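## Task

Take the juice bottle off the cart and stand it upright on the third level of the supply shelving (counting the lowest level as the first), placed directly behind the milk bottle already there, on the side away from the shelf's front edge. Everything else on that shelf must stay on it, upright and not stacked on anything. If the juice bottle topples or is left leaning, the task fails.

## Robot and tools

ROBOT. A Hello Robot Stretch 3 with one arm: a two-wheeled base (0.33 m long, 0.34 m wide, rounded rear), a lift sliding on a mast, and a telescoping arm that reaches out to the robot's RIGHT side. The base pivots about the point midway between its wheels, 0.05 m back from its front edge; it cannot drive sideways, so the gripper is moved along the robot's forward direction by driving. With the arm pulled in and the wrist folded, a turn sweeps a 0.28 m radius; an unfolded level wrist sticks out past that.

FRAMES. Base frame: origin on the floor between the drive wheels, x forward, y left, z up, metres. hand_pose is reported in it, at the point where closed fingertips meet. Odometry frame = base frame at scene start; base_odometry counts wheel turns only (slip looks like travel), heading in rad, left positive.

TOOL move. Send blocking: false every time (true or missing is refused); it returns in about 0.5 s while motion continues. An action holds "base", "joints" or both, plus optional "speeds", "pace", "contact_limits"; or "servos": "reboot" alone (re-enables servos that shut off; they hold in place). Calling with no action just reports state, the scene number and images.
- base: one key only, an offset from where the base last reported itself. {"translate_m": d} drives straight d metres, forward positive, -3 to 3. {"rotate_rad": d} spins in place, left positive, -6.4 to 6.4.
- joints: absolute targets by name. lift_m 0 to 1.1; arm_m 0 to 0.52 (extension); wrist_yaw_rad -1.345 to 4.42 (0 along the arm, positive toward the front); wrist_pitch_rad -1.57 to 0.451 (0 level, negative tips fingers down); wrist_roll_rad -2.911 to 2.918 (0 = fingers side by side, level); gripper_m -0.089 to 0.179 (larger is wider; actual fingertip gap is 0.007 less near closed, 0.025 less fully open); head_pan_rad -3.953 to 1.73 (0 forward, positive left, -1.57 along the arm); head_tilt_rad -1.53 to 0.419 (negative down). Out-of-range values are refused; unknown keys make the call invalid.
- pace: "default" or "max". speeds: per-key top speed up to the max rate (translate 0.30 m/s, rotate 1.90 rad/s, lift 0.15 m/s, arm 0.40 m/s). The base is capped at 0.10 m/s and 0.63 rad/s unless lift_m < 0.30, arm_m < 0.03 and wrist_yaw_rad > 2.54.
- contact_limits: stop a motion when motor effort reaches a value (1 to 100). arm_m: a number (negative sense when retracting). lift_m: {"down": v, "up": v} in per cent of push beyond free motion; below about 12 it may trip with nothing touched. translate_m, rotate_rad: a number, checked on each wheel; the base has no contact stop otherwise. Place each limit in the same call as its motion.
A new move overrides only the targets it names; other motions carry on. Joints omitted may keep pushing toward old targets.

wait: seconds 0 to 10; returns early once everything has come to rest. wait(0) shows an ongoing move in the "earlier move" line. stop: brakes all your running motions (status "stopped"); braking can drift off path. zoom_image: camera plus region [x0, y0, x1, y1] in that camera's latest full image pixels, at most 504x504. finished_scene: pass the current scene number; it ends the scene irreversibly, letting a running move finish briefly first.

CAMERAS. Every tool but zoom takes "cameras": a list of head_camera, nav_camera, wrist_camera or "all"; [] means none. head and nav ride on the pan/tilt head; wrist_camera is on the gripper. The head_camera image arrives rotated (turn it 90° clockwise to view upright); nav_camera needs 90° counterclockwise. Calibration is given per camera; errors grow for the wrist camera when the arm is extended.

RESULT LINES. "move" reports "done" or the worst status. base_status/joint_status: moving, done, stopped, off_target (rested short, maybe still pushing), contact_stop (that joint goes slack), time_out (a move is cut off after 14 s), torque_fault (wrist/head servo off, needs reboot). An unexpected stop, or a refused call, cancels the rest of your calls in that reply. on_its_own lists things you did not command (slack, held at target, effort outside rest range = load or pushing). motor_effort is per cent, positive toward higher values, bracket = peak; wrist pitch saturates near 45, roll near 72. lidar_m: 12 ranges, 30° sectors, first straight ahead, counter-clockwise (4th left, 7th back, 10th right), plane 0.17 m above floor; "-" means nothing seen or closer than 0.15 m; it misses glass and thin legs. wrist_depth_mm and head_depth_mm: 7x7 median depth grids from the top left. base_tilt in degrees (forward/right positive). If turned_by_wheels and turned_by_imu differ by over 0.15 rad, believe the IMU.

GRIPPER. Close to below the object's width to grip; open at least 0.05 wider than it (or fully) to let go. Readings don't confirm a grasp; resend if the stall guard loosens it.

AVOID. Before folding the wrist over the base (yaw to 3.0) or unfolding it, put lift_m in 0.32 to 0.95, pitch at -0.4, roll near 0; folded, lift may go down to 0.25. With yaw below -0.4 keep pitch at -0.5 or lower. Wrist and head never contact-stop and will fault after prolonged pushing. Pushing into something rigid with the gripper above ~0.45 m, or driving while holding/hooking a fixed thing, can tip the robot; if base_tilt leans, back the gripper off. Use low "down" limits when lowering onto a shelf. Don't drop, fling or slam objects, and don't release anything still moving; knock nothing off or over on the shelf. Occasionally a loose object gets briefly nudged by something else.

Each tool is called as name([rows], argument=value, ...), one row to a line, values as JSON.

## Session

move()

Scene clock: 0.00 s.
base_odometry: x=+0.000 y=+0.000 heading=+0.000
turned_by_wheels: +0.000
turned_by_imu: +0.000
base_tilt: forward=+1.4 right=-0.2
lidar_m: 2.08 2.07 1.41 1.41 1.63 1.96 1.95 2.19 1.61 1.60 2.06 1.99
head_depth_mm: 1578 2375 2360 2316 2223 2280 1995 / 1570 2403 2359 2327 2309 2290 2256 / 1570 2471 2419 2397 2380 2336 2307 / 1563 2517 2482 2451 2419 2358 2367 / 1611 2518 2436 2221 2081 2172 2187 / 1750 2510 2633 2592 2568 2556 2505 / 1748 2486 2690 2656 2641 2637 2539
base_status: not commanded
joint_positions: lift_m=+0.417 arm_m=+0.000 wrist_yaw_rad=+3.065 wrist_pitch_rad=-0.625 wrist_roll_rad=+0.000 gripper_m=+0.037 head_pan_rad=+0.000 head_tilt_rad=-0.002
joint_status: not commanded
measured_speeds: all 0
motor_effort: left_wheel=+0.3 right_wheel=-0.2 lift_m=+24.9 arm_m=-1.9 wrist_yaw_rad=-0.7 wrist_pitch_rad=+2.2 wrist_roll_rad=-0.2 gripper_m=-0.3 head_pan_rad=+0.2 head_tilt_rad=+3.7
hand_pose: x=-0.0065 y=+0.0482 z=+0.3865 quat_wxyz=(+0.243, +0.680, +0.192, +0.664) (m; base frame)
wrist_depth_mm: - - 162 - - - - / 958 971 179 975 951 962 965 / 815 806 207 814 813 817 823 / 703 702 246 709 710 710 712 / 622 620 590 592 599 624 625 / 554 555 130 385 129 559 566 / 501 355 348 355 495 507 506
pictures: head_camera (sideways), nav_camera (sideways), wrist_camera
camera_calibration:
head_camera: T_world_to_cam=[[0.0511186, 0.0146786, -0.998585, 1.31496], [0.00346175, 0.999883, 0.0148749, -0.0175495], [0.998687, -0.00421723, 0.0510618, -0.114496], [0, 0, 0, 1]] pos_world=[0.0471872, -0.0022371, 1.3192]
nav_camera: T_world_to_cam=[[-0.0421797, 0.0461475, 0.998044, -1.25646], [0.0381658, -0.998129, 0.0477644, -0.0134547], [0.998381, 0.0401058, 0.0403395, -0.0974509], [0, 0, 0, 1]] pos_world=[0.0448095, 0.0484614, 1.25858]
wrist_camera: T_world_to_cam=[[0.999856, -0.0164194, -0.00431548, 0.0128365], [-0.015065, -0.740904, -0.671442, 0.325379], [0.00782732, 0.67141, -0.741045, 0.423054], [0, 0, 0, 1]] pos_world=[-0.0112442, -0.0427573, 0.532031]

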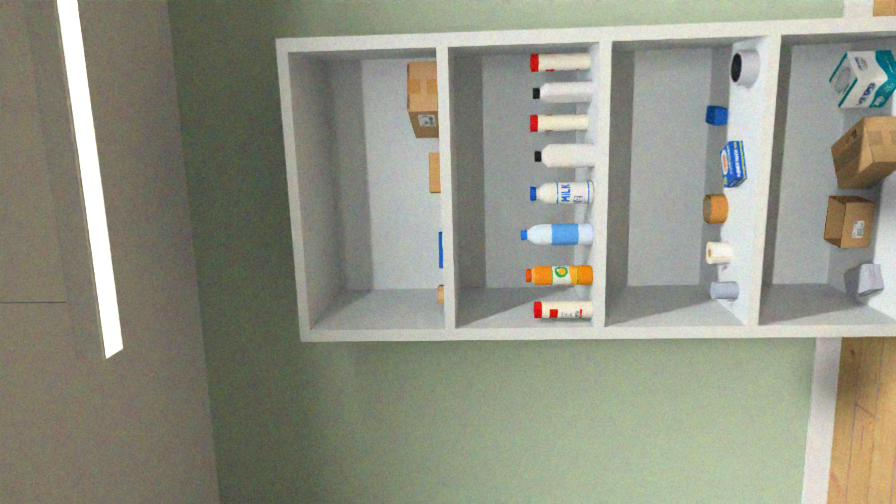

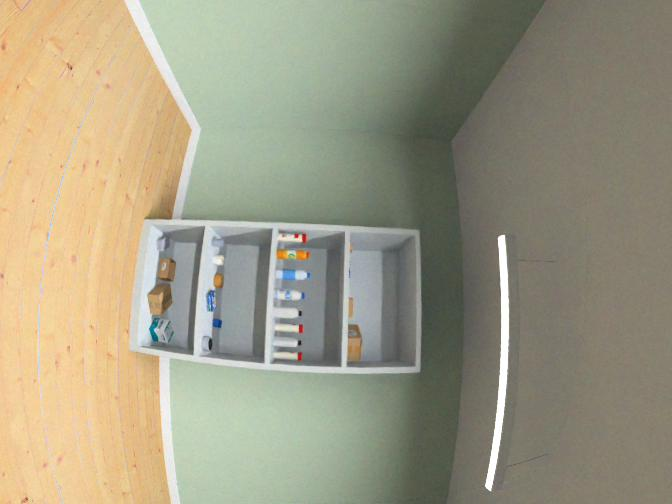

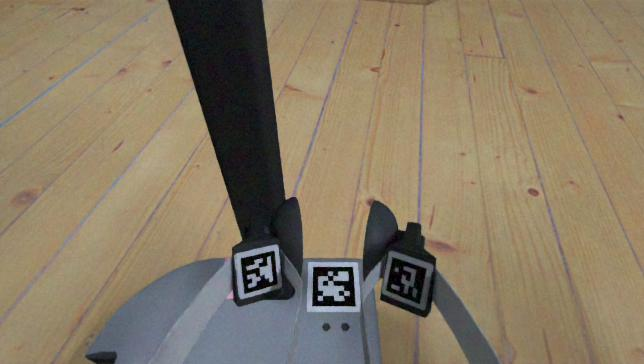

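move(joints={"head_pan_rad":-1.77,"head_tilt_rad":-0.3}, pace="max", blocking=false)

wait(seconds=4, cameras=["head_camera","nav_camera"])

move(joints={"head_pan_rad":-0.2,"head_tilt_rad":-0.15}, pace="max", blocking=false)

wait(seconds=4, cameras=["head_camera"])

Scene clock: 1.00 s.
move: moving
base_odometry: x=+0.000 y=+0.000 heading=+0.000
turned_by_wheels: +0.000
turned_by_imu: +0.000
base_tilt: forward=+1.4 right=-0.3
lidar_m: 2.08 2.08 1.42 1.41 1.63 1.96 1.96 2.19 1.61 1.60 2.06 1.99
head_depth_mm: 1734 1808 1885 1971 2071 2088 1624 / 1820 1901 1984 2073 2165 2089 1616 / 1927 1980 2080 2195 2294 2109 1619 / 1988 2065 2172 2293 2401 2127 1623 / 2090 2193 2283 2420 2446 2118 1624 / 2194 2301 2445 2558 2226 2123 1624 / 2328 2430 2547 2712 2709 2148 1635
base_status: not commanded
joint_positions: lift_m=+0.417 arm_m=+0.000 wrist_yaw_rad=+3.065 wrist_pitch_rad=-0.625 wrist_roll_rad=+0.000 gripper_m=+0.037 head_pan_rad=-1.392 head_tilt_rad=-0.302
joint_status: head_pan_rad moving; head_tilt_rad moving
measured_speeds: translate_m=+0.000 rotate_rad=+0.000 lift_m=+0.000 arm_m=+0.000 wrist_yaw_rad=+0.000 wrist_pitch_rad=+0.000 wrist_roll_rad=+0.000 head_pan_rad=-3.741 head_tilt_rad=+0.000
motor_effort: left_wheel=+0.4(0.8) right_wheel=-0.5(0.6) lift_m=+24.0(24.4) arm_m=-3.0(3.0) wrist_yaw_rad=-0.9(1.2) wrist_pitch_rad=+2.4(3.0) wrist_roll_rad=+0.0(0.4) gripper_m=-0.5(0.9) head_pan_rad=-0.6(5.5) head_tilt_rad=-2.1(5.4)
hand_pose: x=-0.0065 y=+0.0482 z=+0.3865 quat_wxyz=(+0.243, +0.680, +0.192, +0.664) (m; base frame)
wrist_depth_mm: - - 162 - - - - / 953 968 179 974 963 971 984 / 812 805 208 830 809 818 824 / 702 701 246 709 702 713 716 / 623 620 599 599 592 622 627 / 551 554 129 386 129 556 562 / 505 355 346 354 495 508 506
camera_calibration:
head_camera: T_world_to_cam=[[-0.029297, 0.245118, -0.96905, 1.27655], [0.98533, 0.170144, 0.0132482, -0.0213899], [0.168125, -0.954446, -0.246507, 0.277892], [0, 0, 0, 1]] pos_world=[0.0117545, -0.0440329, 1.30582]
nav_camera: T_world_to_cam=[[0.0907532, -0.242462, 0.965907, -1.21505], [-0.973248, -0.227163, 0.0344205, 0.010131], [0.211073, -0.943191, -0.256591, 0.293823], [0, 0, 0, 1]] pos_world=[0.0581117, -0.0151709, 1.24867]
wrist_camera: T_world_to_cam=[[0.999856, -0.0164194, -0.00431548, 0.0128365], [-0.015065, -0.740904, -0.671442, 0.325379], [0.00782732, 0.67141, -0.741045, 0.423054], [0, 0, 0, 1]] pos_world=[-0.0112442, -0.0427573, 0.532031]

Scene clock: 2.73 s.
earlier move: done
base_odometry: x=+0.000 y=+0.000 heading=+0.000
turned_by_wheels: +0.000
turned_by_imu: -0.001
base_tilt: forward=+1.4 right=-0.2
lidar_m: 2.08 2.07 1.42 1.42 1.64 1.96 1.95 2.19 1.61 1.60 2.06 1.99
head_depth_mm: 1807 1891 1962 2062 2195 2094 1617 / 1808 1887 1977 2064 2107 1976 1610 / 1797 1875 1966 2032 1869 1939 1619 / 1788 1858 1958 2038 1945 1956 1628 / 1795 1858 1966 2050 2154 2113 1624 / 1790 1881 1957 2057 2158 2143 1626 / 1777 1875 1939 2056 2140 2132 1624
base_status: not commanded
joint_positions: lift_m=+0.417 arm_m=+0.000 wrist_yaw_rad=+3.065 wrist_pitch_rad=-0.625 wrist_roll_rad=+0.000 gripper_m=+0.037 head_pan_rad=-1.779 head_tilt_rad=-0.302
joint_status: all done
measured_speeds: translate_m=+0.000 rotate_rad=+0.000 lift_m=+0.000 arm_m=+0.000 wrist_yaw_rad=+0.000 wrist_pitch_rad=+0.000 wrist_roll_rad=+0.000 head_pan_rad=+0.024 head_tilt_rad=+0.000
motor_effort: left_wheel=+0.4(1.0) right_wheel=+0.3(0.8) lift_m=+22.5(24.4) arm_m=-4.4(4.4) wrist_yaw_rad=-0.7(1.2) wrist_pitch_rad=+2.2(3.2) wrist_roll_rad=+0.0(0.4) gripper_m=+0.4(1.7) head_pan_rad=+4.0(5.5) head_tilt_rad=-1.4(5.7)
hand_pose: x=-0.0065 y=+0.0482 z=+0.3865 quat_wxyz=(+0.243, +0.680, +0.192, +0.664) (m; base frame)
wrist_depth_mm: - - 162 - - - - / 960 963 179 966 962 978 981 / 814 813 207 816 816 825 817 / 707 711 247 706 709 723 716 / 624 623 592 594 593 626 625 / 553 550 129 381 129 566 562 / 503 353 347 354 493 508 508
wait: 1.73 of 4 s (the move ended)
pictures: head_camera (sideways), nav_camera (sideways)
camera_calibration:
head_camera: T_world_to_cam=[[0.0653102, 0.238062, -0.969052, 1.27596], [0.976734, -0.214045, 0.0132448, -0.021329], [-0.204267, -0.947371, -0.246503, 0.2802], [0, 0, 0, 1]] pos_world=[-0.00526494, -0.0428701, 1.30582]
nav_camera: T_world_to_cam=[[-0.00739602, -0.258892, 0.965878, -1.21441], [-0.987052, 0.156664, 0.0344336, 0.0101908], [-0.160233, -0.953117, -0.256698, 0.296251], [0, 0, 0, 1]] pos_world=[0.0485461, -0.0336355, 1.24867]

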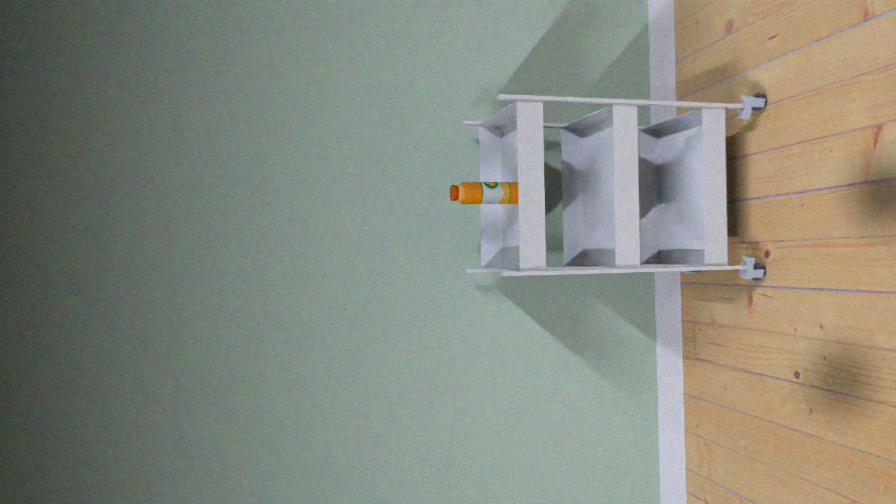

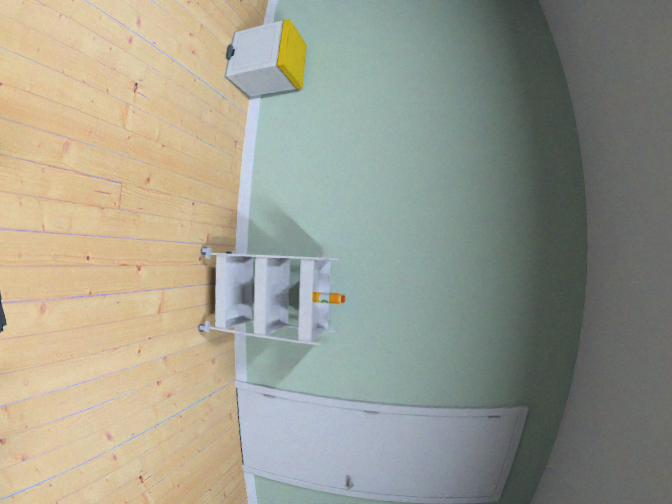

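Scene clock: 3.23 s.
move: moving
base_odometry: x=+0.000 y=+0.000 heading=+0.000
turned_by_wheels: +0.000
turned_by_imu: +0.000
base_tilt: forward=+1.3 right=-0.3
lidar_m: 2.08 2.07 1.42 1.41 1.63 1.97 1.95 2.19 1.61 1.60 2.07 1.99
head_depth_mm: 2410 2879 2928 2972 2991 2671 1927 / 2362 2781 2858 2934 2999 2675 1931 / 2353 2694 2746 2784 2819 2705 1936 / 2377 2543 2612 2641 2701 2683 1947 / 2366 2464 2496 2527 2598 2613 1967 / 2300 2357 2401 2458 2477 2474 1962 / 2188 2205 2196 2175 2289 2083 1934
base_status: not commanded
joint_positions: lift_m=+0.417 arm_m=+0.000 wrist_yaw_rad=+3.065 wrist_pitch_rad=-0.625 wrist_roll_rad=+0.000 gripper_m=+0.037 head_pan_rad=-0.449 head_tilt_rad=-0.156
joint_status: head_pan_rad moving; head_tilt_rad moving
measured_speeds: translate_m=+0.000 rotate_rad=+0.000 lift_m=+0.000 arm_m=+0.000 wrist_yaw_rad=+0.000 wrist_pitch_rad=+0.000 wrist_roll_rad=+0.000 head_pan_rad=+3.165 head_tilt_rad=+0.000
motor_effort: left_wheel=+0.9(1.0) right_wheel=-0.4(0.6) lift_m=+22.0(22.5) arm_m=-4.5(4.5) wrist_yaw_rad=-0.2(1.1) wrist_pitch_rad=+2.5(3.2) wrist_roll_rad=-0.1(0.3) gripper_m=-0.5(1.2) head_pan_rad=+2.5(8.1) head_tilt_rad=+5.8(9.2)
hand_pose: x=-0.0065 y=+0.0482 z=+0.3865 quat_wxyz=(+0.243, +0.680, +0.192, +0.664) (m; base frame)
wrist_depth_mm: - - 162 - - - - / 966 954 180 974 982 978 973 / 802 818 208 828 830 814 827 / 703 709 246 710 706 720 710 / 623 624 594 602 600 632 630 / 560 560 129 382 129 561 565 / 503 353 347 352 495 503 505
camera_calibration:
head_camera: T_world_to_cam=[[-0.0862128, 0.0578523, -0.994596, 1.31041], [0.439438, 0.898161, 0.014152, -0.0192158], [0.894126, -0.435843, -0.102856, 0.0865282], [0, 0, 0, 1]] pos_world=[0.0440516, -0.0208389, 1.3125]
nav_camera: T_world_to_cam=[[0.120491, -0.00686351, 0.992691, -1.25028], [-0.393013, -0.918602, 0.0413519, -0.00241746], [0.911604, -0.395123, -0.113381, 0.103148], [0, 0, 0, 1]] pos_world=[0.0556671, 0.0299542, 1.25294]
wrist_camera: T_world_to_cam=[[0.999856, -0.0164194, -0.00431548, 0.0128365], [-0.015065, -0.740904, -0.671442, 0.325379], [0.00782732, 0.67141, -0.741045, 0.423054], [0, 0, 0, 1]] pos_world=[-0.0112442, -0.0427573, 0.532031]

Scene clock: 3.77 s.
earlier move: done
base_odometry: x=+0.000 y=+0.000 heading=+0.000
turned_by_wheels: +0.000
turned_by_imu: +0.000
base_tilt: forward=+1.5 right=-0.3
lidar_m: 2.09 2.07 1.42 1.41 1.63 1.96 1.96 2.19 1.61 1.60 2.07 1.99
head_depth_mm: 2309 2330 2362 2426 2467 2504 1941 / 2302 2346 2384 2430 2463 2503 1946 / 2304 2172 2234 2091 2347 2228 1947 / 2316 2340 2350 2391 2446 2307 1949 / 2347 2369 2387 2192 2475 2291 1963 / 2313 2370 2278 2195 2258 2208 1969 / 2304 2401 2402 2487 2519 2554 1971
base_status: not commanded
joint_positions: lift_m=+0.417 arm_m=+0.000 wrist_yaw_rad=+3.065 wrist_pitch_rad=-0.625 wrist_roll_rad=+0.000 gripper_m=+0.037 head_pan_rad=-0.157 head_tilt_rad=-0.153
joint_status: all done
measured_speeds: all 0
motor_effort: left_wheel=+0.5(1.0) right_wheel=-0.1(0.7) lift_m=+21.4(22.5) arm_m=-4.0(4.7) wrist_yaw_rad=+0.0(1.2) wrist_pitch_rad=+1.9(3.2) wrist_roll_rad=-0.2(0.3) gripper_m=-0.2(1.2) head_pan_rad=-2.8(8.1) head_tilt_rad=+6.7(9.2)
hand_pose: x=-0.0065 y=+0.0482 z=+0.3865 quat_wxyz=(+0.243, +0.680, +0.192, +0.664) (m; base frame)
wrist_depth_mm: - - 162 - - - - / 959 943 179 971 988 983 949 / 816 824 207 817 825 828 826 / 708 710 247 715 714 708 708 / 619 616 593 602 598 622 627 / 555 551 129 382 129 555 557 / 505 354 347 354 492 509 505
wait: 0.53 of 4 s (the move ended)
pictures: head_camera (sideways)
camera_calibration:
head_camera: T_world_to_cam=[[-0.0960708, 0.0300332, -0.994921, 1.31086], [0.161705, 0.986737, 0.0141718, -0.0175437], [0.982152, -0.159522, -0.0996532, 0.0817736], [0, 0, 0, 1]] pos_world=[0.0484581, -0.00901356, 1.3126]

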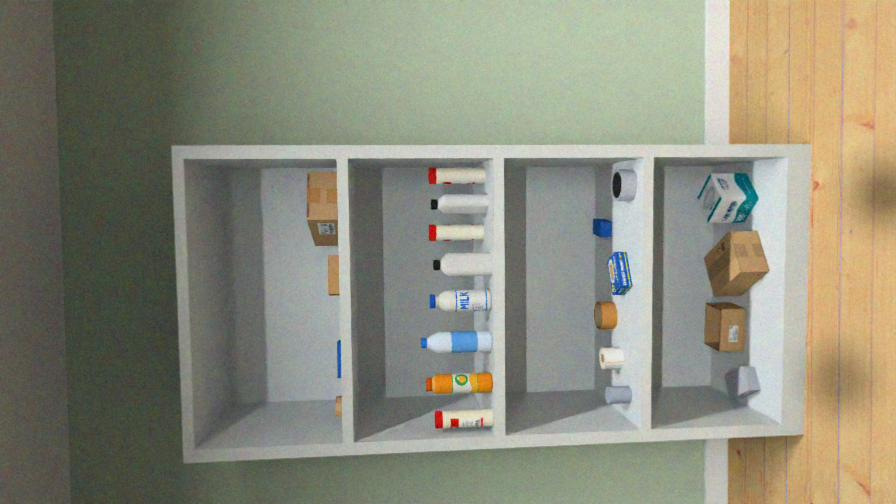

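move(base={"translate_m":1.6}, joints={"lift_m":0.28,"head_pan_rad":-1.57,"head_tilt_rad":-0.3}, pace="max", blocking=false)

wait(seconds=10, cameras=[])

move(base={"rotate_rad":1.342}, joints={"lift_m":0.945,"wrist_pitch_rad":-0.4}, pace="max", blocking=false)

wait(seconds=8, cameras=["head_camera"])

Scene clock: 5.60 s.
move: moving
base_odometry: x=+0.019 y=+0.000 heading=+0.000
turned_by_wheels: +0.000
turned_by_imu: -0.001
base_tilt: forward=+0.9 right=-0.2
lidar_m: 2.06 2.07 1.41 1.41 1.66 1.98 1.97 2.21 1.61 1.60 2.05 1.97
head_depth_mm: 1754 1806 1879 1958 2029 2073 1634 / 1808 1890 1956 2061 2143 2133 1624 / 1888 1962 2053 2145 2260 2129 1637 / 1969 2052 2141 2275 2362 2146 1653 / 2037 2149 2264 2370 2452 2145 1642 / 2171 2269 2382 2477 2197 2176 1647 / 2284 2365 2497 2666 2306 2160 1650
base_status: translate_m moving
joint_positions: lift_m=+0.379 arm_m=+0.000 wrist_yaw_rad=+3.065 wrist_pitch_rad=-0.625 wrist_roll_rad=+0.000 gripper_m=+0.037 head_pan_rad=-1.427 head_tilt_rad=-0.292
joint_status: lift_m moving; head_pan_rad moving; head_tilt_rad moving
measured_speeds: translate_m=+0.073 rotate_rad=+0.000 lift_m=-0.146 arm_m=+0.000 wrist_yaw_rad=+0.000 wrist_pitch_rad=+0.000 wrist_roll_rad=+0.000 head_pan_rad=-2.518 head_tilt_rad=+0.000
motor_effort: left_wheel=+8.3(8.4) right_wheel=+8.4(9.3) lift_m=+14.9(21.1) arm_m=-6.0(6.0) wrist_yaw_rad=-0.2(1.1) wrist_pitch_rad=+2.6(3.1) wrist_roll_rad=-0.2(0.5) gripper_m=-0.3(1.0) head_pan_rad=-4.9(6.2) head_tilt_rad=-4.6(5.9)
hand_pose: x=-0.0065 y=+0.0481 z=+0.3485 quat_wxyz=(+0.243, +0.680, +0.192, +0.664) (m; base frame)
wrist_depth_mm: - - 162 - - - - / 909 908 180 909 909 909 911 / 757 760 210 772 756 772 772 / 664 662 247 660 670 667 675 / 583 580 391 382 560 588 588 / 516 365 129 349 129 524 528 / 463 328 316 322 462 477 480
camera_calibration:
head_camera: T_world_to_cam=[[-0.0193435, 0.236963, -0.971326, 1.2795], [0.990694, 0.135455, 0.0133162, -0.0215579], [0.134727, -0.962029, -0.237378, 0.266251], [0, 0, 0, 1]] pos_world=[0.0102363, -0.0441342, 1.3063]
nav_camera: T_world_to_cam=[[0.080797, -0.236525, 0.96826, -1.21807], [-0.980694, -0.192424, 0.0348296, 0.00962693], [0.178078, -0.952381, -0.247506, 0.282287], [0, 0, 0, 1]] pos_world=[0.0575884, -0.0174071, 1.24894]
wrist_camera: T_world_to_cam=[[0.999857, -0.0163561, -0.00437941, 0.0127067], [-0.0150659, -0.741334, -0.670967, 0.299612], [0.00772779, 0.670937, -0.741474, 0.395085], [0, 0, 0, 1]] pos_world=[-0.011244, -0.0427563, 0.494031]

Scene clock: 12.40 s.
earlier move: done
base_odometry: x=+1.600 y=+0.000 heading=+0.000
turned_by_wheels: +0.000
turned_by_imu: +0.001
base_tilt: forward=+1.4 right=-0.3
lidar_m: 0.68 0.53 1.40 1.40 1.57 2.00 3.53 2.46 1.97 1.96 0.66 0.52
head_depth_mm: 2009 2094 2194 2272 2082 2062 1621 / 2054 2135 2241 2333 2063 2072 1616 / 2088 2182 2304 2395 2530 2113 1614 / 2140 2248 2331 2455 2565 2113 1626 / 2191 2267 2398 2502 2606 2101 1628 / 2117 2126 2170 2206 2252 2051 1630 / 1690 1705 1725 1746 1760 1777 1650
base_status: done
joint_positions: lift_m=+0.280 arm_m=+0.000 wrist_yaw_rad=+3.065 wrist_pitch_rad=-0.626 wrist_roll_rad=+0.000 gripper_m=+0.037 head_pan_rad=-1.570 head_tilt_rad=-0.300
joint_status: all done
measured_speeds: all 0
motor_effort: left_wheel=-0.9(12.8) right_wheel=+3.9(10.3) lift_m=+21.1(21.2) arm_m=-10.0(10.4) wrist_yaw_rad=-0.5(1.4) wrist_pitch_rad=+2.6(4.0) wrist_roll_rad=-0.3(0.5) gripper_m=+0.1(1.8) head_pan_rad=+3.0(6.2) head_tilt_rad=-2.9(5.9)
hand_pose: x=-0.0065 y=+0.0479 z=+0.2490 quat_wxyz=(+0.244, +0.680, +0.192, +0.664) (m; base frame)
wrist_depth_mm: 873 837 162 883 883 887 887 / 720 712 179 717 726 721 722 / 606 601 210 603 610 609 613 / 525 525 247 525 525 534 528 / 284 276 270 265 443 466 469 / 248 248 129 242 129 416 416 / 223 225 225 210 229 377 378
wait: 6.80 of 10 s (the move ended)
pictures: none
No camera images: "cameras" was empty.

Scene clock: 12.90 s.
move: moving
base_odometry: x=+1.600 y=+0.000 heading=+0.215
turned_by_wheels: +0.215
turned_by_imu: +0.217
base_tilt: forward=+1.6 right=-0.7
lidar_m: 0.53 1.18 1.40 1.42 1.81 3.54 3.60 2.46 1.96 0.67 0.55 0.52
head_depth_mm: 2014 2098 2196 2280 2404 2022 1623 / 2093 2187 2285 2393 2488 2104 1626 / 2163 2253 2380 2493 2610 2115 1614 / 2114 2199 2289 2364 2443 2112 1630 / 1702 1748 1810 1852 1911 1953 1638 / 1431 1463 1506 1536 1567 707 742 / 546 574 597 631 663 709 765
base_status: rotate_rad moving
joint_positions: lift_m=+0.318 arm_m=+0.000 wrist_yaw_rad=+3.065 wrist_pitch_rad=-0.426 wrist_roll_rad=+0.000 gripper_m=+0.037 head_pan_rad=-1.570 head_tilt_rad=-0.301
joint_status: lift_m moving; wrist_pitch_rad moving
measured_speeds: translate_m=+0.000 rotate_rad=+0.633 lift_m=+0.146 arm_m=+0.000 wrist_yaw_rad=+0.000 wrist_pitch_rad=+0.048 wrist_roll_rad=+0.000 head_pan_rad=+0.000 head_tilt_rad=+0.000
motor_effort: left_wheel=-9.2(13.6) right_wheel=+10.0(13.5) lift_m=+35.9(36.4) arm_m=-11.1(11.1) wrist_yaw_rad=-0.5(0.9) wrist_pitch_rad=+4.9(5.1) wrist_roll_rad=+0.1(0.5) gripper_m=+0.2(0.9) head_pan_rad=+4.4(5.1) head_tilt_rad=-2.3(3.3)
hand_pose: x=-0.0042 y=+0.0778 z=+0.3288 quat_wxyz=(+0.176, +0.696, +0.123, +0.685) (m; base frame)
wrist_depth_mm: - - 150 - - - - / - - 162 - - - - / 901 912 178 929 928 943 958 / 739 729 199 746 738 752 762 / 607 600 210 577 587 627 637 / 524 535 129 332 129 537 537 / 458 297 290 301 453 469 474
camera_calibration:
head_camera: T_world_to_cam=[[0.0145044, 0.245132, -0.969381, 1.27674], [0.99989, -0.00667419, 0.0132732, -0.0214897], [-0.00321615, -0.969467, -0.245202, 0.27727], [0, 0, 0, 1]] pos_world=[0.00386068, -0.0443093, 1.30592]
nav_camera: T_world_to_cam=[[0.0464067, -0.253393, 0.96625, -1.21519], [-0.998081, -0.0514691, 0.034438, 0.0103062], [0.0410056, -0.965993, -0.255295, 0.29315], [0, 0, 0, 1]] pos_world=[0.0546588, -0.0242099, 1.24866]
wrist_camera: T_world_to_cam=[[0.999835, -0.0164882, 0.00756907, 0.00696978], [-0.00370709, -0.594066, -0.804408, 0.340992], [0.0177598, 0.804247, -0.594029, 0.301781], [0, 0, 0, 1]] pos_world=[-0.0110641, -0.0400195, 0.453511]

Scene clock: 17.63 s.
earlier move: done
base_odometry: x=+1.600 y=+0.000 heading=+1.342
turned_by_wheels: +1.127
turned_by_imu: +1.139
base_tilt: forward=+1.3 right=-0.2
lidar_m: 1.40 1.45 1.83 3.53 3.41 2.46 1.96 0.67 0.52 0.55 0.53 1.27
head_depth_mm: 346 780 817 854 684 487 873 / 343 780 815 845 457 472 899 / 341 780 818 850 652 488 902 / 338 779 815 848 652 487 901 / 337 778 818 840 455 474 875 / 338 782 817 856 742 516 880 / 338 782 816 844 455 471 828
base_status: done
joint_positions: lift_m=+0.945 arm_m=+0.000 wrist_yaw_rad=+3.065 wrist_pitch_rad=-0.420 wrist_roll_rad=+0.000 gripper_m=+0.037 head_pan_rad=-1.570 head_tilt_rad=-0.301
joint_status: all done
measured_speeds: all 0
motor_effort: left_wheel=-6.5(13.6) right_wheel=+6.7(13.5) lift_m=+33.6(38.6) arm_m=-20.7(20.8) wrist_yaw_rad=-0.5(1.2) wrist_pitch_rad=+4.4(5.9) wrist_roll_rad=-0.2(0.6) gripper_m=+0.1(1.8) head_pan_rad=+2.7(5.1) head_tilt_rad=-0.8(3.3)
hand_pose: x=-0.0042 y=+0.0785 z=+0.9572 quat_wxyz=(+0.174, +0.696, +0.121, +0.686) (m; base frame)
wrist_depth_mm: - - 150 - - - - / - - 162 - - - - / - - 178 - - - - / - - 199 - - - - / - - 208 - - - - / - - 129 - 128 - - / - - 302 - - - -
wait: 4.73 of 8 s (the move ended)
pictures: head_camera (sideways)
camera_calibration:
head_camera: T_world_to_cam=[[0.0145044, 0.245132, -0.969381, 1.27674], [0.99989, -0.00667419, 0.0132732, -0.0214897], [-0.00321615, -0.969467, -0.245202, 0.27727], [0, 0, 0, 1]] pos_world=[0.00386068, -0.0443093, 1.30592]

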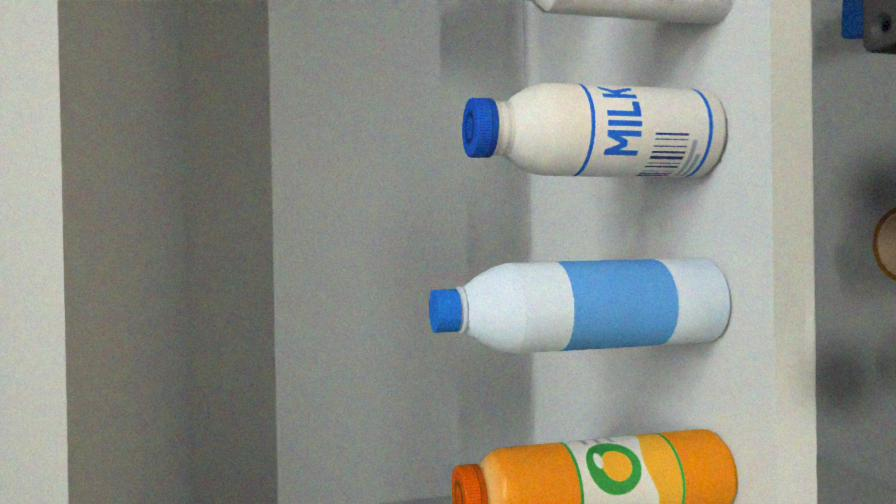

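move(joints={"head_pan_rad":-1.95}, pace="max", blocking=false)

wait(seconds=3, cameras=["head_camera","nav_camera"])

Scene clock: 18.87 s.
move: moving
base_odometry: x=+1.600 y=+0.000 heading=+1.342
turned_by_wheels: +0.000
turned_by_imu: +0.000
base_tilt: forward=+1.3 right=-0.1
lidar_m: 1.40 1.45 1.82 3.54 3.41 2.46 1.96 0.67 0.53 0.55 0.53 1.27
head_depth_mm: 464 692 731 710 685 583 823 / 414 784 859 848 633 556 994 / 409 831 925 960 676 527 1024 / 374 820 886 904 486 496 1029 / 360 804 847 886 695 492 936 / 344 776 812 838 454 471 880 / 334 747 780 812 703 517 440
base_status: not commanded
joint_positions: lift_m=+0.945 arm_m=+0.000 wrist_yaw_rad=+3.065 wrist_pitch_rad=-0.420 wrist_roll_rad=+0.000 gripper_m=+0.037 head_pan_rad=-1.955 head_tilt_rad=-0.301
joint_status: head_pan_rad moving
measured_speeds: all 0
motor_effort: left_wheel=-6.5(6.6) right_wheel=+6.7(6.9) lift_m=+33.4(33.6) arm_m=-22.8(22.9) wrist_yaw_rad=-0.8(1.2) wrist_pitch_rad=+3.7(4.3) wrist_roll_rad=-0.1(0.4) gripper_m=-0.2(1.7) head_pan_rad=-3.4(4.5) head_tilt_rad=-0.6(1.5)
hand_pose: x=-0.0042 y=+0.0785 z=+0.9572 quat_wxyz=(+0.174, +0.696, +0.121, +0.686) (m; base frame)
wrist_depth_mm: - - 150 - - - - / - - 162 - - - - / - - 177 - - - - / - - 198 - - - - / - - 208 - - - - / - - 130 - 129 - - / - - 302 - - - -
camera_calibration:
head_camera: T_world_to_cam=[[0.105487, 0.221752, -0.96938, 1.27618], [0.924186, -0.381714, 0.013249, -0.0210175], [-0.367088, -0.897285, -0.245206, 0.27953], [0, 0, 0, 1]] pos_world=[-0.0125835, -0.0401998, 1.30592]
nav_camera: T_world_to_cam=[[-0.0521408, -0.252265, 0.966252, -1.21458], [-0.944356, 0.327117, 0.0344432, 0.0099749], [-0.324766, -0.91069, -0.255284, 0.29544], [0, 0, 0, 1]] pos_world=[0.0420399, -0.0406038, 1.24866]
wrist_camera: T_world_to_cam=[[0.999831, -0.016595, 0.00789706, 0.0018602], [-0.00340457, -0.589507, -0.807756, 0.849719], [0.0180601, 0.807593, -0.589464, 0.669859], [0, 0, 0, 1]] pos_world=[-0.0110647, -0.0400271, 1.08121]

Scene clock: 19.10 s.
earlier move: done
base_odometry: x=+1.600 y=+0.000 heading=+1.342
turned_by_wheels: +0.000
turned_by_imu: +0.000
base_tilt: forward=+1.4 right=-0.2
lidar_m: 1.40 1.45 1.83 3.54 3.39 2.46 1.96 0.67 0.53 0.55 0.53 1.27
head_depth_mm: 464 694 734 708 684 583 823 / 413 788 857 849 634 556 993 / 409 834 925 961 677 526 1025 / 374 822 881 909 487 496 1031 / 360 805 846 883 696 493 934 / 344 777 812 842 453 470 876 / 333 747 781 815 703 519 440
base_status: not commanded
joint_positions: lift_m=+0.945 arm_m=+0.000 wrist_yaw_rad=+3.065 wrist_pitch_rad=-0.420 wrist_roll_rad=+0.000 gripper_m=+0.037 head_pan_rad=-1.955 head_tilt_rad=-0.301
joint_status: all done
measured_speeds: all 0
motor_effort: left_wheel=-6.6(6.6) right_wheel=+6.4(6.9) lift_m=+33.5(33.6) arm_m=-23.7(23.9) wrist_yaw_rad=-0.5(1.2) wrist_pitch_rad=+4.2(4.3) wrist_roll_rad=-0.3(0.4) gripper_m=-0.4(1.7) head_pan_rad=-2.0(4.5) head_tilt_rad=-0.4(1.5)
hand_pose: x=-0.0042 y=+0.0785 z=+0.9572 quat_wxyz=(+0.174, +0.696, +0.121, +0.686) (m; base frame)
wrist_depth_mm: - - 151 - - - - / - - 162 - - - - / - - 178 - - - - / - - 198 - - - - / - - 208 - - - - / - - 129 - 129 - - / - - 302 - - - -
wait: 0.23 of 3 s (the move ended)
pictures: head_camera (sideways), nav_camera (sideways)
camera_calibration:
head_camera: T_world_to_cam=[[0.105487, 0.221752, -0.96938, 1.27618], [0.924186, -0.381714, 0.013249, -0.0210175], [-0.367088, -0.897285, -0.245206, 0.27953], [0, 0, 0, 1]] pos_world=[-0.0125835, -0.0401998, 1.30592]
nav_camera: T_world_to_cam=[[-0.0521408, -0.252265, 0.966252, -1.21458], [-0.944356, 0.327117, 0.0344432, 0.0099749], [-0.324766, -0.91069, -0.255284, 0.29544], [0, 0, 0, 1]] pos_world=[0.0420399, -0.0406038, 1.24866]

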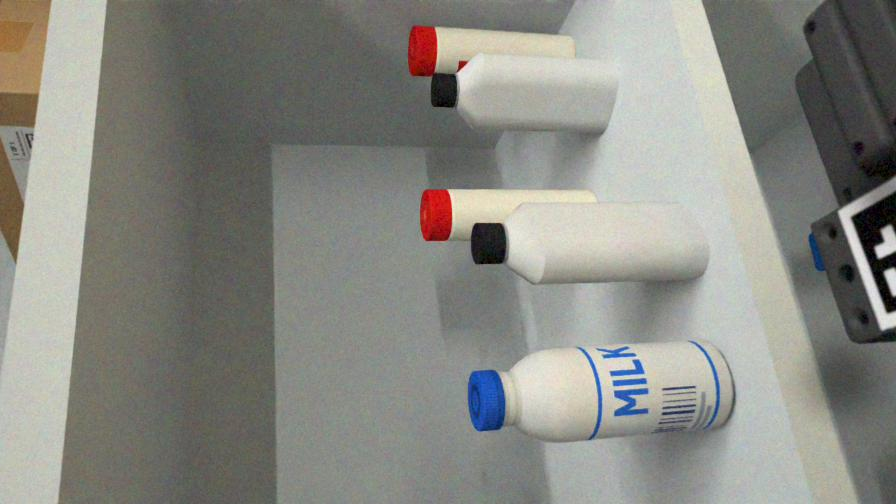

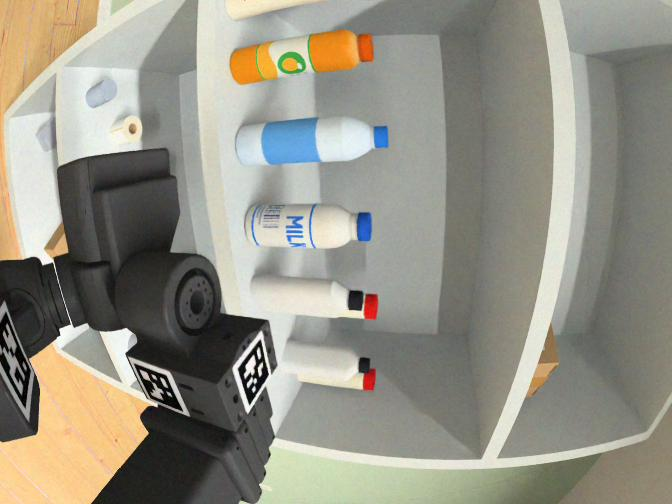

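move(base={"translate_m":-0.07}, joints={"wrist_yaw_rad":1.3,"gripper_m":0.105,"head_pan_rad":-1.57}, pace="max", blocking=false)

wait(seconds=4, cameras=[])

move(joints={"wrist_pitch_rad":0.02}, pace="max", blocking=false)

wait(seconds=3, cameras=[])

move(joints={"wrist_yaw_rad":0}, blocking=false)

wait(seconds=3, cameras=["wrist_camera","head_camera"])

Scene clock: 20.97 s.
move: moving
base_odometry: x=+1.596 y=-0.018 heading=+1.341
turned_by_wheels: +0.000
turned_by_imu: -0.001
base_tilt: forward=+1.0 right=-0.2
lidar_m: 1.42 1.47 1.84 3.53 2.75 2.45 1.94 0.65 0.52 0.53 0.54 1.27
head_depth_mm: 346 777 811 850 647 468 878 / 343 779 813 847 466 477 895 / 341 780 813 849 464 475 903 / 339 780 813 856 734 493 899 / 337 780 817 472 454 473 879 / 338 778 816 856 700 516 878 / 338 783 820 851 469 476 865
base_status: translate_m moving
joint_positions: lift_m=+0.945 arm_m=+0.000 wrist_yaw_rad=+2.213 wrist_pitch_rad=-0.420 wrist_roll_rad=+0.000 gripper_m=+0.073 head_pan_rad=-1.563 head_tilt_rad=-0.301
joint_status: wrist_yaw_rad moving; gripper_m moving; head_pan_rad moving
measured_speeds: translate_m=-0.073 rotate_rad=+0.000 lift_m=+0.000 arm_m=+0.000 wrist_yaw_rad=-2.478 wrist_pitch_rad=+0.000 wrist_roll_rad=+0.000 head_pan_rad=+0.000 head_tilt_rad=+0.000
motor_effort: left_wheel=-11.3(11.3) right_wheel=-4.2(5.6) lift_m=+32.9(33.0) arm_m=-24.0(24.7) wrist_yaw_rad=-1.1(6.2) wrist_pitch_rad=+4.3(4.4) wrist_roll_rad=-0.2(0.3) gripper_m=+77.8(78.8) head_pan_rad=+3.6(7.8) head_tilt_rad=+0.2(0.6)
hand_pose: x=+0.1582 y=-0.0109 z=+0.9572 quat_wxyz=(+0.442, +0.684, -0.178, +0.552) (m; base frame)
wrist_depth_mm: - - - - - - - / - - - - - - - / - - - - - - - / - - - - - - - / - - 155 - 151 - - / - - 137 - 130 - - / - - - - - - -
camera_calibration:
head_camera: T_world_to_cam=[[0.0127399, 0.245218, -0.969384, 1.27675], [0.999912, 0.000456612, 0.0132567, -0.0215359], [0.00369341, -0.969468, -0.245191, 0.277228], [0, 0, 0, 1]] pos_world=[0.00424432, -0.0443089, 1.30592]
nav_camera: T_world_to_cam=[[0.0482324, -0.253044, 0.966252, -1.2152], [-0.997682, -0.0586925, 0.0344308, 0.0103191], [0.0479992, -0.965673, -0.255288, 0.293116], [0, 0, 0, 1]] pos_world=[0.0548379, -0.0238392, 1.24866]
wrist_camera: T_world_to_cam=[[0.645198, -0.763975, 0.00790398, -0.114105], [-0.446235, -0.385215, -0.807765, 0.869888], [0.620156, 0.517641, -0.589452, 0.640668], [0, 0, 0, 1]] pos_world=[0.0644803, -0.0837152, 1.08121]

Scene clock: 22.13 s.
earlier move: done
base_odometry: x=+1.584 y=-0.068 heading=+1.341
turned_by_wheels: +0.000
turned_by_imu: +0.000
base_tilt: forward=+1.4 right=-0.1
lidar_m: 1.47 1.52 1.87 3.52 2.68 2.39 1.89 0.61 0.55 0.51 0.58 1.27
head_depth_mm: 346 778 812 840 451 468 876 / 343 778 816 851 616 470 897 / 341 777 814 848 470 477 872 / 338 780 816 846 462 473 877 / 338 783 815 857 739 494 833 / 337 780 818 839 455 474 880 / 337 782 816 857 703 518 878
base_status: done
joint_positions: lift_m=+0.945 arm_m=+0.000 wrist_yaw_rad=+1.302 wrist_pitch_rad=-0.420 wrist_roll_rad=+0.000 gripper_m=+0.105 head_pan_rad=-1.563 head_tilt_rad=-0.301
joint_status: all done
measured_speeds: all 0
motor_effort: left_wheel=-7.8(12.6) right_wheel=+3.0(5.6) lift_m=+32.5(33.0) arm_m=-22.7(24.7) wrist_yaw_rad=-2.2(6.2) wrist_pitch_rad=+4.2(4.6) wrist_roll_rad=+0.1(0.3) gripper_m=-0.4(78.8) head_pan_rad=-1.4(7.8) head_tilt_rad=+0.9(0.9)
hand_pose: x=+0.1946 y=-0.2047 z=+0.9572 quat_wxyz=(+0.640, +0.536, -0.460, +0.301) (m; base frame)
wrist_depth_mm: - - - - - 343 281 / - - - - - 350 285 / - - - - - 404 260 / - - - - - 446 478 / - - - - - 499 550 / - 125 - - - 130 646 / - - - - 734 514 578
wait: 1.17 of 4 s (the move ended)
pictures: none
No camera images: "cameras" was empty.

Scene clock: 22.63 s.
move: moving
base_odometry: x=+1.584 y=-0.068 heading=+1.341
turned_by_wheels: +0.000
turned_by_imu: +0.000
base_tilt: forward=+1.3 right=-0.2
lidar_m: 1.47 1.52 1.87 3.52 2.68 2.39 1.89 0.61 0.55 0.51 0.58 1.28
head_depth_mm: 346 779 812 841 450 467 879 / 343 777 813 850 467 470 897 / 341 778 814 851 471 478 873 / 338 778 814 849 461 473 873 / 337 778 815 856 738 494 832 / 337 780 815 837 455 475 880 / 338 780 817 859 703 519 883
base_status: not commanded
joint_positions: lift_m=+0.945 arm_m=+0.000 wrist_yaw_rad=+1.302 wrist_pitch_rad=-0.022 wrist_roll_rad=+0.000 gripper_m=+0.105 head_pan_rad=-1.563 head_tilt_rad=-0.301
joint_status: wrist_pitch_rad moving
measured_speeds: translate_m=+0.000 rotate_rad=+0.000 lift_m=+0.000 arm_m=+0.000 wrist_yaw_rad=+0.000 wrist_pitch_rad=+0.264 wrist_roll_rad=+0.000 head_pan_rad=+0.000 head_tilt_rad=+0.000
motor_effort: left_wheel=-7.6(8.1) right_wheel=+3.0(3.2) lift_m=+32.5(32.7) arm_m=-22.1(23.4) wrist_yaw_rad=-1.5(2.4) wrist_pitch_rad=+5.8(5.8) wrist_roll_rad=+0.0(0.4) gripper_m=+0.4(1.2) head_pan_rad=-2.8(3.4) head_tilt_rad=+0.5(0.8)
hand_pose: x=+0.2251 y=-0.2130 z=+1.0540 quat_wxyz=(+0.568, +0.435, -0.558, +0.422) (m; base frame)
wrist_depth_mm: - - - - - 347 346 / - - - - - 351 296 / - - - - - 364 307 / - - - - - 374 320 / - - - - - 331 327 / - 125 - - - 129 274 / - - - - - 419 256
camera_calibration:
head_camera: T_world_to_cam=[[0.012887, 0.245212, -0.969384, 1.27675], [0.999912, -0.000161847, 0.0132519, -0.0214585], [0.00309264, -0.96947, -0.245192, 0.277233], [0, 0, 0, 1]] pos_world=[0.00414573, -0.044309, 1.30592]
nav_camera: T_world_to_cam=[[0.0480521, -0.253085, 0.96625, -1.21518], [-0.997724, -0.0579717, 0.0344331, 0.0102383], [0.0473006, -0.965706, -0.255294, 0.293169], [0, 0, 0, 1]] pos_world=[0.05474, -0.0238363, 1.24866]
wrist_camera: T_world_to_cam=[[-0.215035, -0.976131, 0.0304608, -0.187611], [-0.231442, 0.0206334, -0.97263, 1.11198], [0.948786, -0.216199, -0.230354, 0.152166], [0, 0, 0, 1]] pos_world=[0.0726433, -0.173179, 1.12231]

Scene clock: 23.13 s.
earlier move: done
base_odometry: x=+1.584 y=-0.068 heading=+1.341
turned_by_wheels: +0.000
turned_by_imu: +0.000
base_tilt: forward=+1.4 right=-0.1
lidar_m: 1.47 1.52 1.87 3.53 2.67 2.39 1.89 0.61 0.55 0.51 0.58 1.27
head_depth_mm: 346 777 812 843 453 469 875 / 343 777 815 850 464 468 899 / 340 778 815 847 475 478 901 / 339 779 814 848 461 473 874 / 337 778 816 854 738 495 830 / 337 782 817 838 454 474 878 / 337 777 817 857 702 518 883
base_status: not commanded
joint_positions: lift_m=+0.945 arm_m=+0.000 wrist_yaw_rad=+1.302 wrist_pitch_rad=-0.005 wrist_roll_rad=+0.000 gripper_m=+0.105 head_pan_rad=-1.567 head_tilt_rad=-0.301
joint_status: all done
measured_speeds: all 0
motor_effort: left_wheel=-7.8(8.1) right_wheel=+3.2(3.2) lift_m=+32.3(32.7) arm_m=-21.9(23.4) wrist_yaw_rad=-2.2(2.8) wrist_pitch_rad=+4.7(5.8) wrist_roll_rad=-0.3(0.4) gripper_m=+0.8(1.9) head_pan_rad=-2.2(4.0) head_tilt_rad=+0.5(1.1)
hand_pose: x=+0.2255 y=-0.2131 z=+1.0583 quat_wxyz=(+0.564, +0.430, -0.561, +0.427) (m; base frame)
wrist_depth_mm: - - - - - 345 350 / - - - - - 353 311 / - - - - - 364 308 / - - - - - 370 320 / - - - - - 344 344 / - 124 - - - 130 282 / - - - - - 416 247
wait: 0.50 of 3 s (the move ended)
pictures: none
No camera images: "cameras" was empty.

Scene clock: 23.63 s.
move: moving
base_odometry: x=+1.584 y=-0.068 heading=+1.341
turned_by_wheels: +0.000
turned_by_imu: +0.000
base_tilt: forward=+1.4 right=-0.1
lidar_m: 1.47 1.52 1.87 3.54 2.67 2.39 1.89 0.61 0.55 0.51 0.58 1.27
head_depth_mm: 346 778 812 839 453 468 878 / 343 779 814 849 463 468 895 / 341 781 813 848 484 478 898 / 338 779 816 842 461 473 873 / 337 780 816 855 739 498 826 / 337 780 814 837 454 474 448 / 337 778 814 853 703 518 448
base_status: not commanded
joint_positions: lift_m=+0.945 arm_m=+0.000 wrist_yaw_rad=+0.972 wrist_pitch_rad=-0.005 wrist_roll_rad=+0.000 gripper_m=+0.105 head_pan_rad=-1.568 head_tilt_rad=-0.301
joint_status: wrist_yaw_rad moving
measured_speeds: translate_m=+0.000 rotate_rad=+0.000 lift_m=+0.000 arm_m=+0.000 wrist_yaw_rad=-1.359 wrist_pitch_rad=+0.000 wrist_roll_rad=+0.000 head_pan_rad=+0.000 head_tilt_rad=+0.000
motor_effort: left_wheel=-8.1(8.1) right_wheel=+2.9(3.0) lift_m=+32.0(32.4) arm_m=-20.9(21.7) wrist_yaw_rad=-3.0(6.9) wrist_pitch_rad=+4.9(5.6) wrist_roll_rad=-0.2(0.4) gripper_m=+0.0(0.8) head_pan_rad=-4.0(4.3) head_tilt_rad=+1.2(1.3)
hand_pose: x=+0.1901 y=-0.2894 z=+1.0583 quat_wxyz=(+0.626, +0.332, -0.624, +0.328) (m; base frame)
wrist_depth_mm: - - - - 388 432 519 / - - - - 374 282 530 / - - - - 384 280 542 / - - - - 388 281 548 / - - - - 375 278 394 / - 125 - - 446 130 278 / - - - - 491 243 213
camera_calibration:
head_camera: T_world_to_cam=[[0.0141609, 0.24515, -0.969382, 1.27674], [0.999898, -0.00532791, 0.0132593, -0.0215089], [-0.00191425, -0.96947, -0.245201, 0.277264], [0, 0, 0, 1]] pos_world=[0.00395758, -0.0443092, 1.30592]
nav_camera: T_world_to_cam=[[0.0467599, -0.25334, 0.966246, -1.21518], [-0.998006, -0.0529131, 0.0344235, 0.0102861], [0.0424063, -0.965929, -0.255309, 0.293184], [0, 0, 0, 1]] pos_world=[0.0546546, -0.0241157, 1.24866]
wrist_camera: T_world_to_cam=[[-0.520144, -0.853504, 0.0313146, -0.177327], [-0.19894, 0.0854192, -0.976282, 1.126], [0.830586, -0.514037, -0.214227, 0.088944], [0, 0, 0, 1]] pos_world=[0.0578954, -0.201811, 1.1239]

Scene clock: 24.80 s.
earlier move: done
base_odometry: x=+1.584 y=-0.068 heading=+1.341
turned_by_wheels: +0.000
turned_by_imu: +0.000
base_tilt: forward=+1.3 right=-0.3
lidar_m: 1.47 1.53 1.87 3.52 2.68 2.39 1.90 0.61 0.55 0.51 0.58 1.27
head_depth_mm: 346 779 813 837 455 468 878 / 343 780 813 853 461 451 870 / 341 776 814 850 651 490 - / 339 780 817 845 461 474 - / 337 779 817 854 738 457 828 / 337 781 818 836 455 474 880 / 337 778 816 854 702 518 881
base_status: not commanded
joint_positions: lift_m=+0.945 arm_m=+0.000 wrist_yaw_rad=+0.002 wrist_pitch_rad=-0.005 wrist_roll_rad=+0.000 gripper_m=+0.105 head_pan_rad=-1.570 head_tilt_rad=-0.301
joint_status: all done
measured_speeds: all 0
motor_effort: left_wheel=-7.8(8.2) right_wheel=+2.8(3.3) lift_m=+31.9(32.4) arm_m=-20.2(21.7) wrist_yaw_rad=-1.9(6.9) wrist_pitch_rad=+4.6(6.1) wrist_roll_rad=-0.2(0.4) gripper_m=-0.2(1.3) head_pan_rad=-4.1(4.3) head_tilt_rad=+1.4(1.7)
hand_pose: x=-0.0210 y=-0.4011 z=+1.0583 quat_wxyz=(+0.707, +0.003, -0.707, -0.001) (m; base frame)
wrist_depth_mm: 475 225 593 568 568 563 555 / 479 219 608 220 588 205 563 / 482 227 630 216 602 200 577 / 437 234 521 224 557 207 539 / 280 298 310 233 245 213 367 / 249 125 230 238 248 130 278 / - 209 208 205 206 195 213
wait: 1.17 of 3 s (the move ended)
pictures: head_camera (sideways), wrist_camera
camera_calibration:
head_camera: T_world_to_cam=[[0.0144799, 0.245134, -0.969381, 1.27674], [0.99989, -0.00657111, 0.013274, -0.0214859], [-0.00311602, -0.969467, -0.245202, 0.27727], [0, 0, 0, 1]] pos_world=[0.00386045, -0.0443093, 1.30592]
wrist_camera: T_world_to_cam=[[-0.99808, -0.0534243, 0.0313296, -0.0715817], [-0.0420099, 0.212301, -0.976301, 1.14775], [0.0455069, -0.975743, -0.214138, 0.00516218], [0, 0, 0, 1]] pos_world=[-0.0234622, -0.242457, 1.1239]

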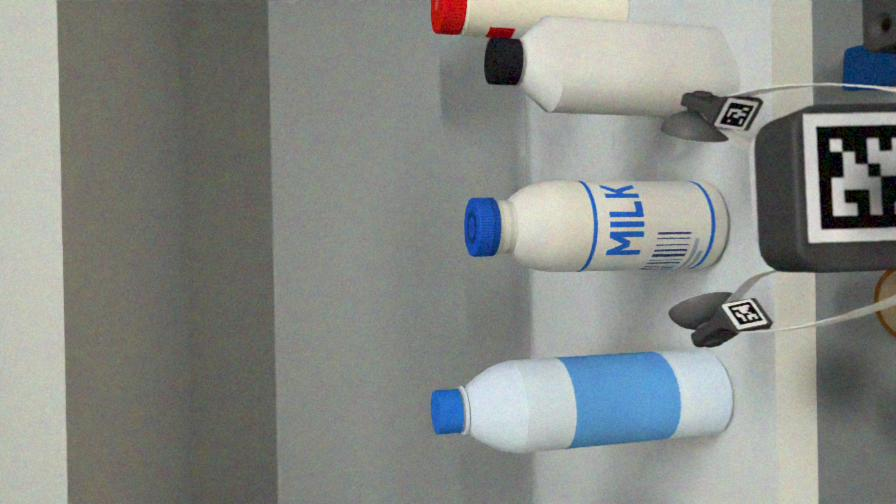

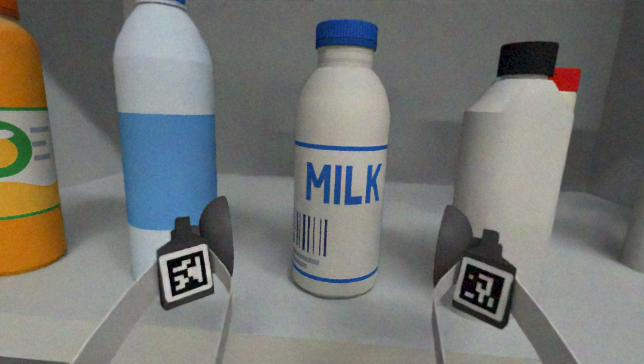

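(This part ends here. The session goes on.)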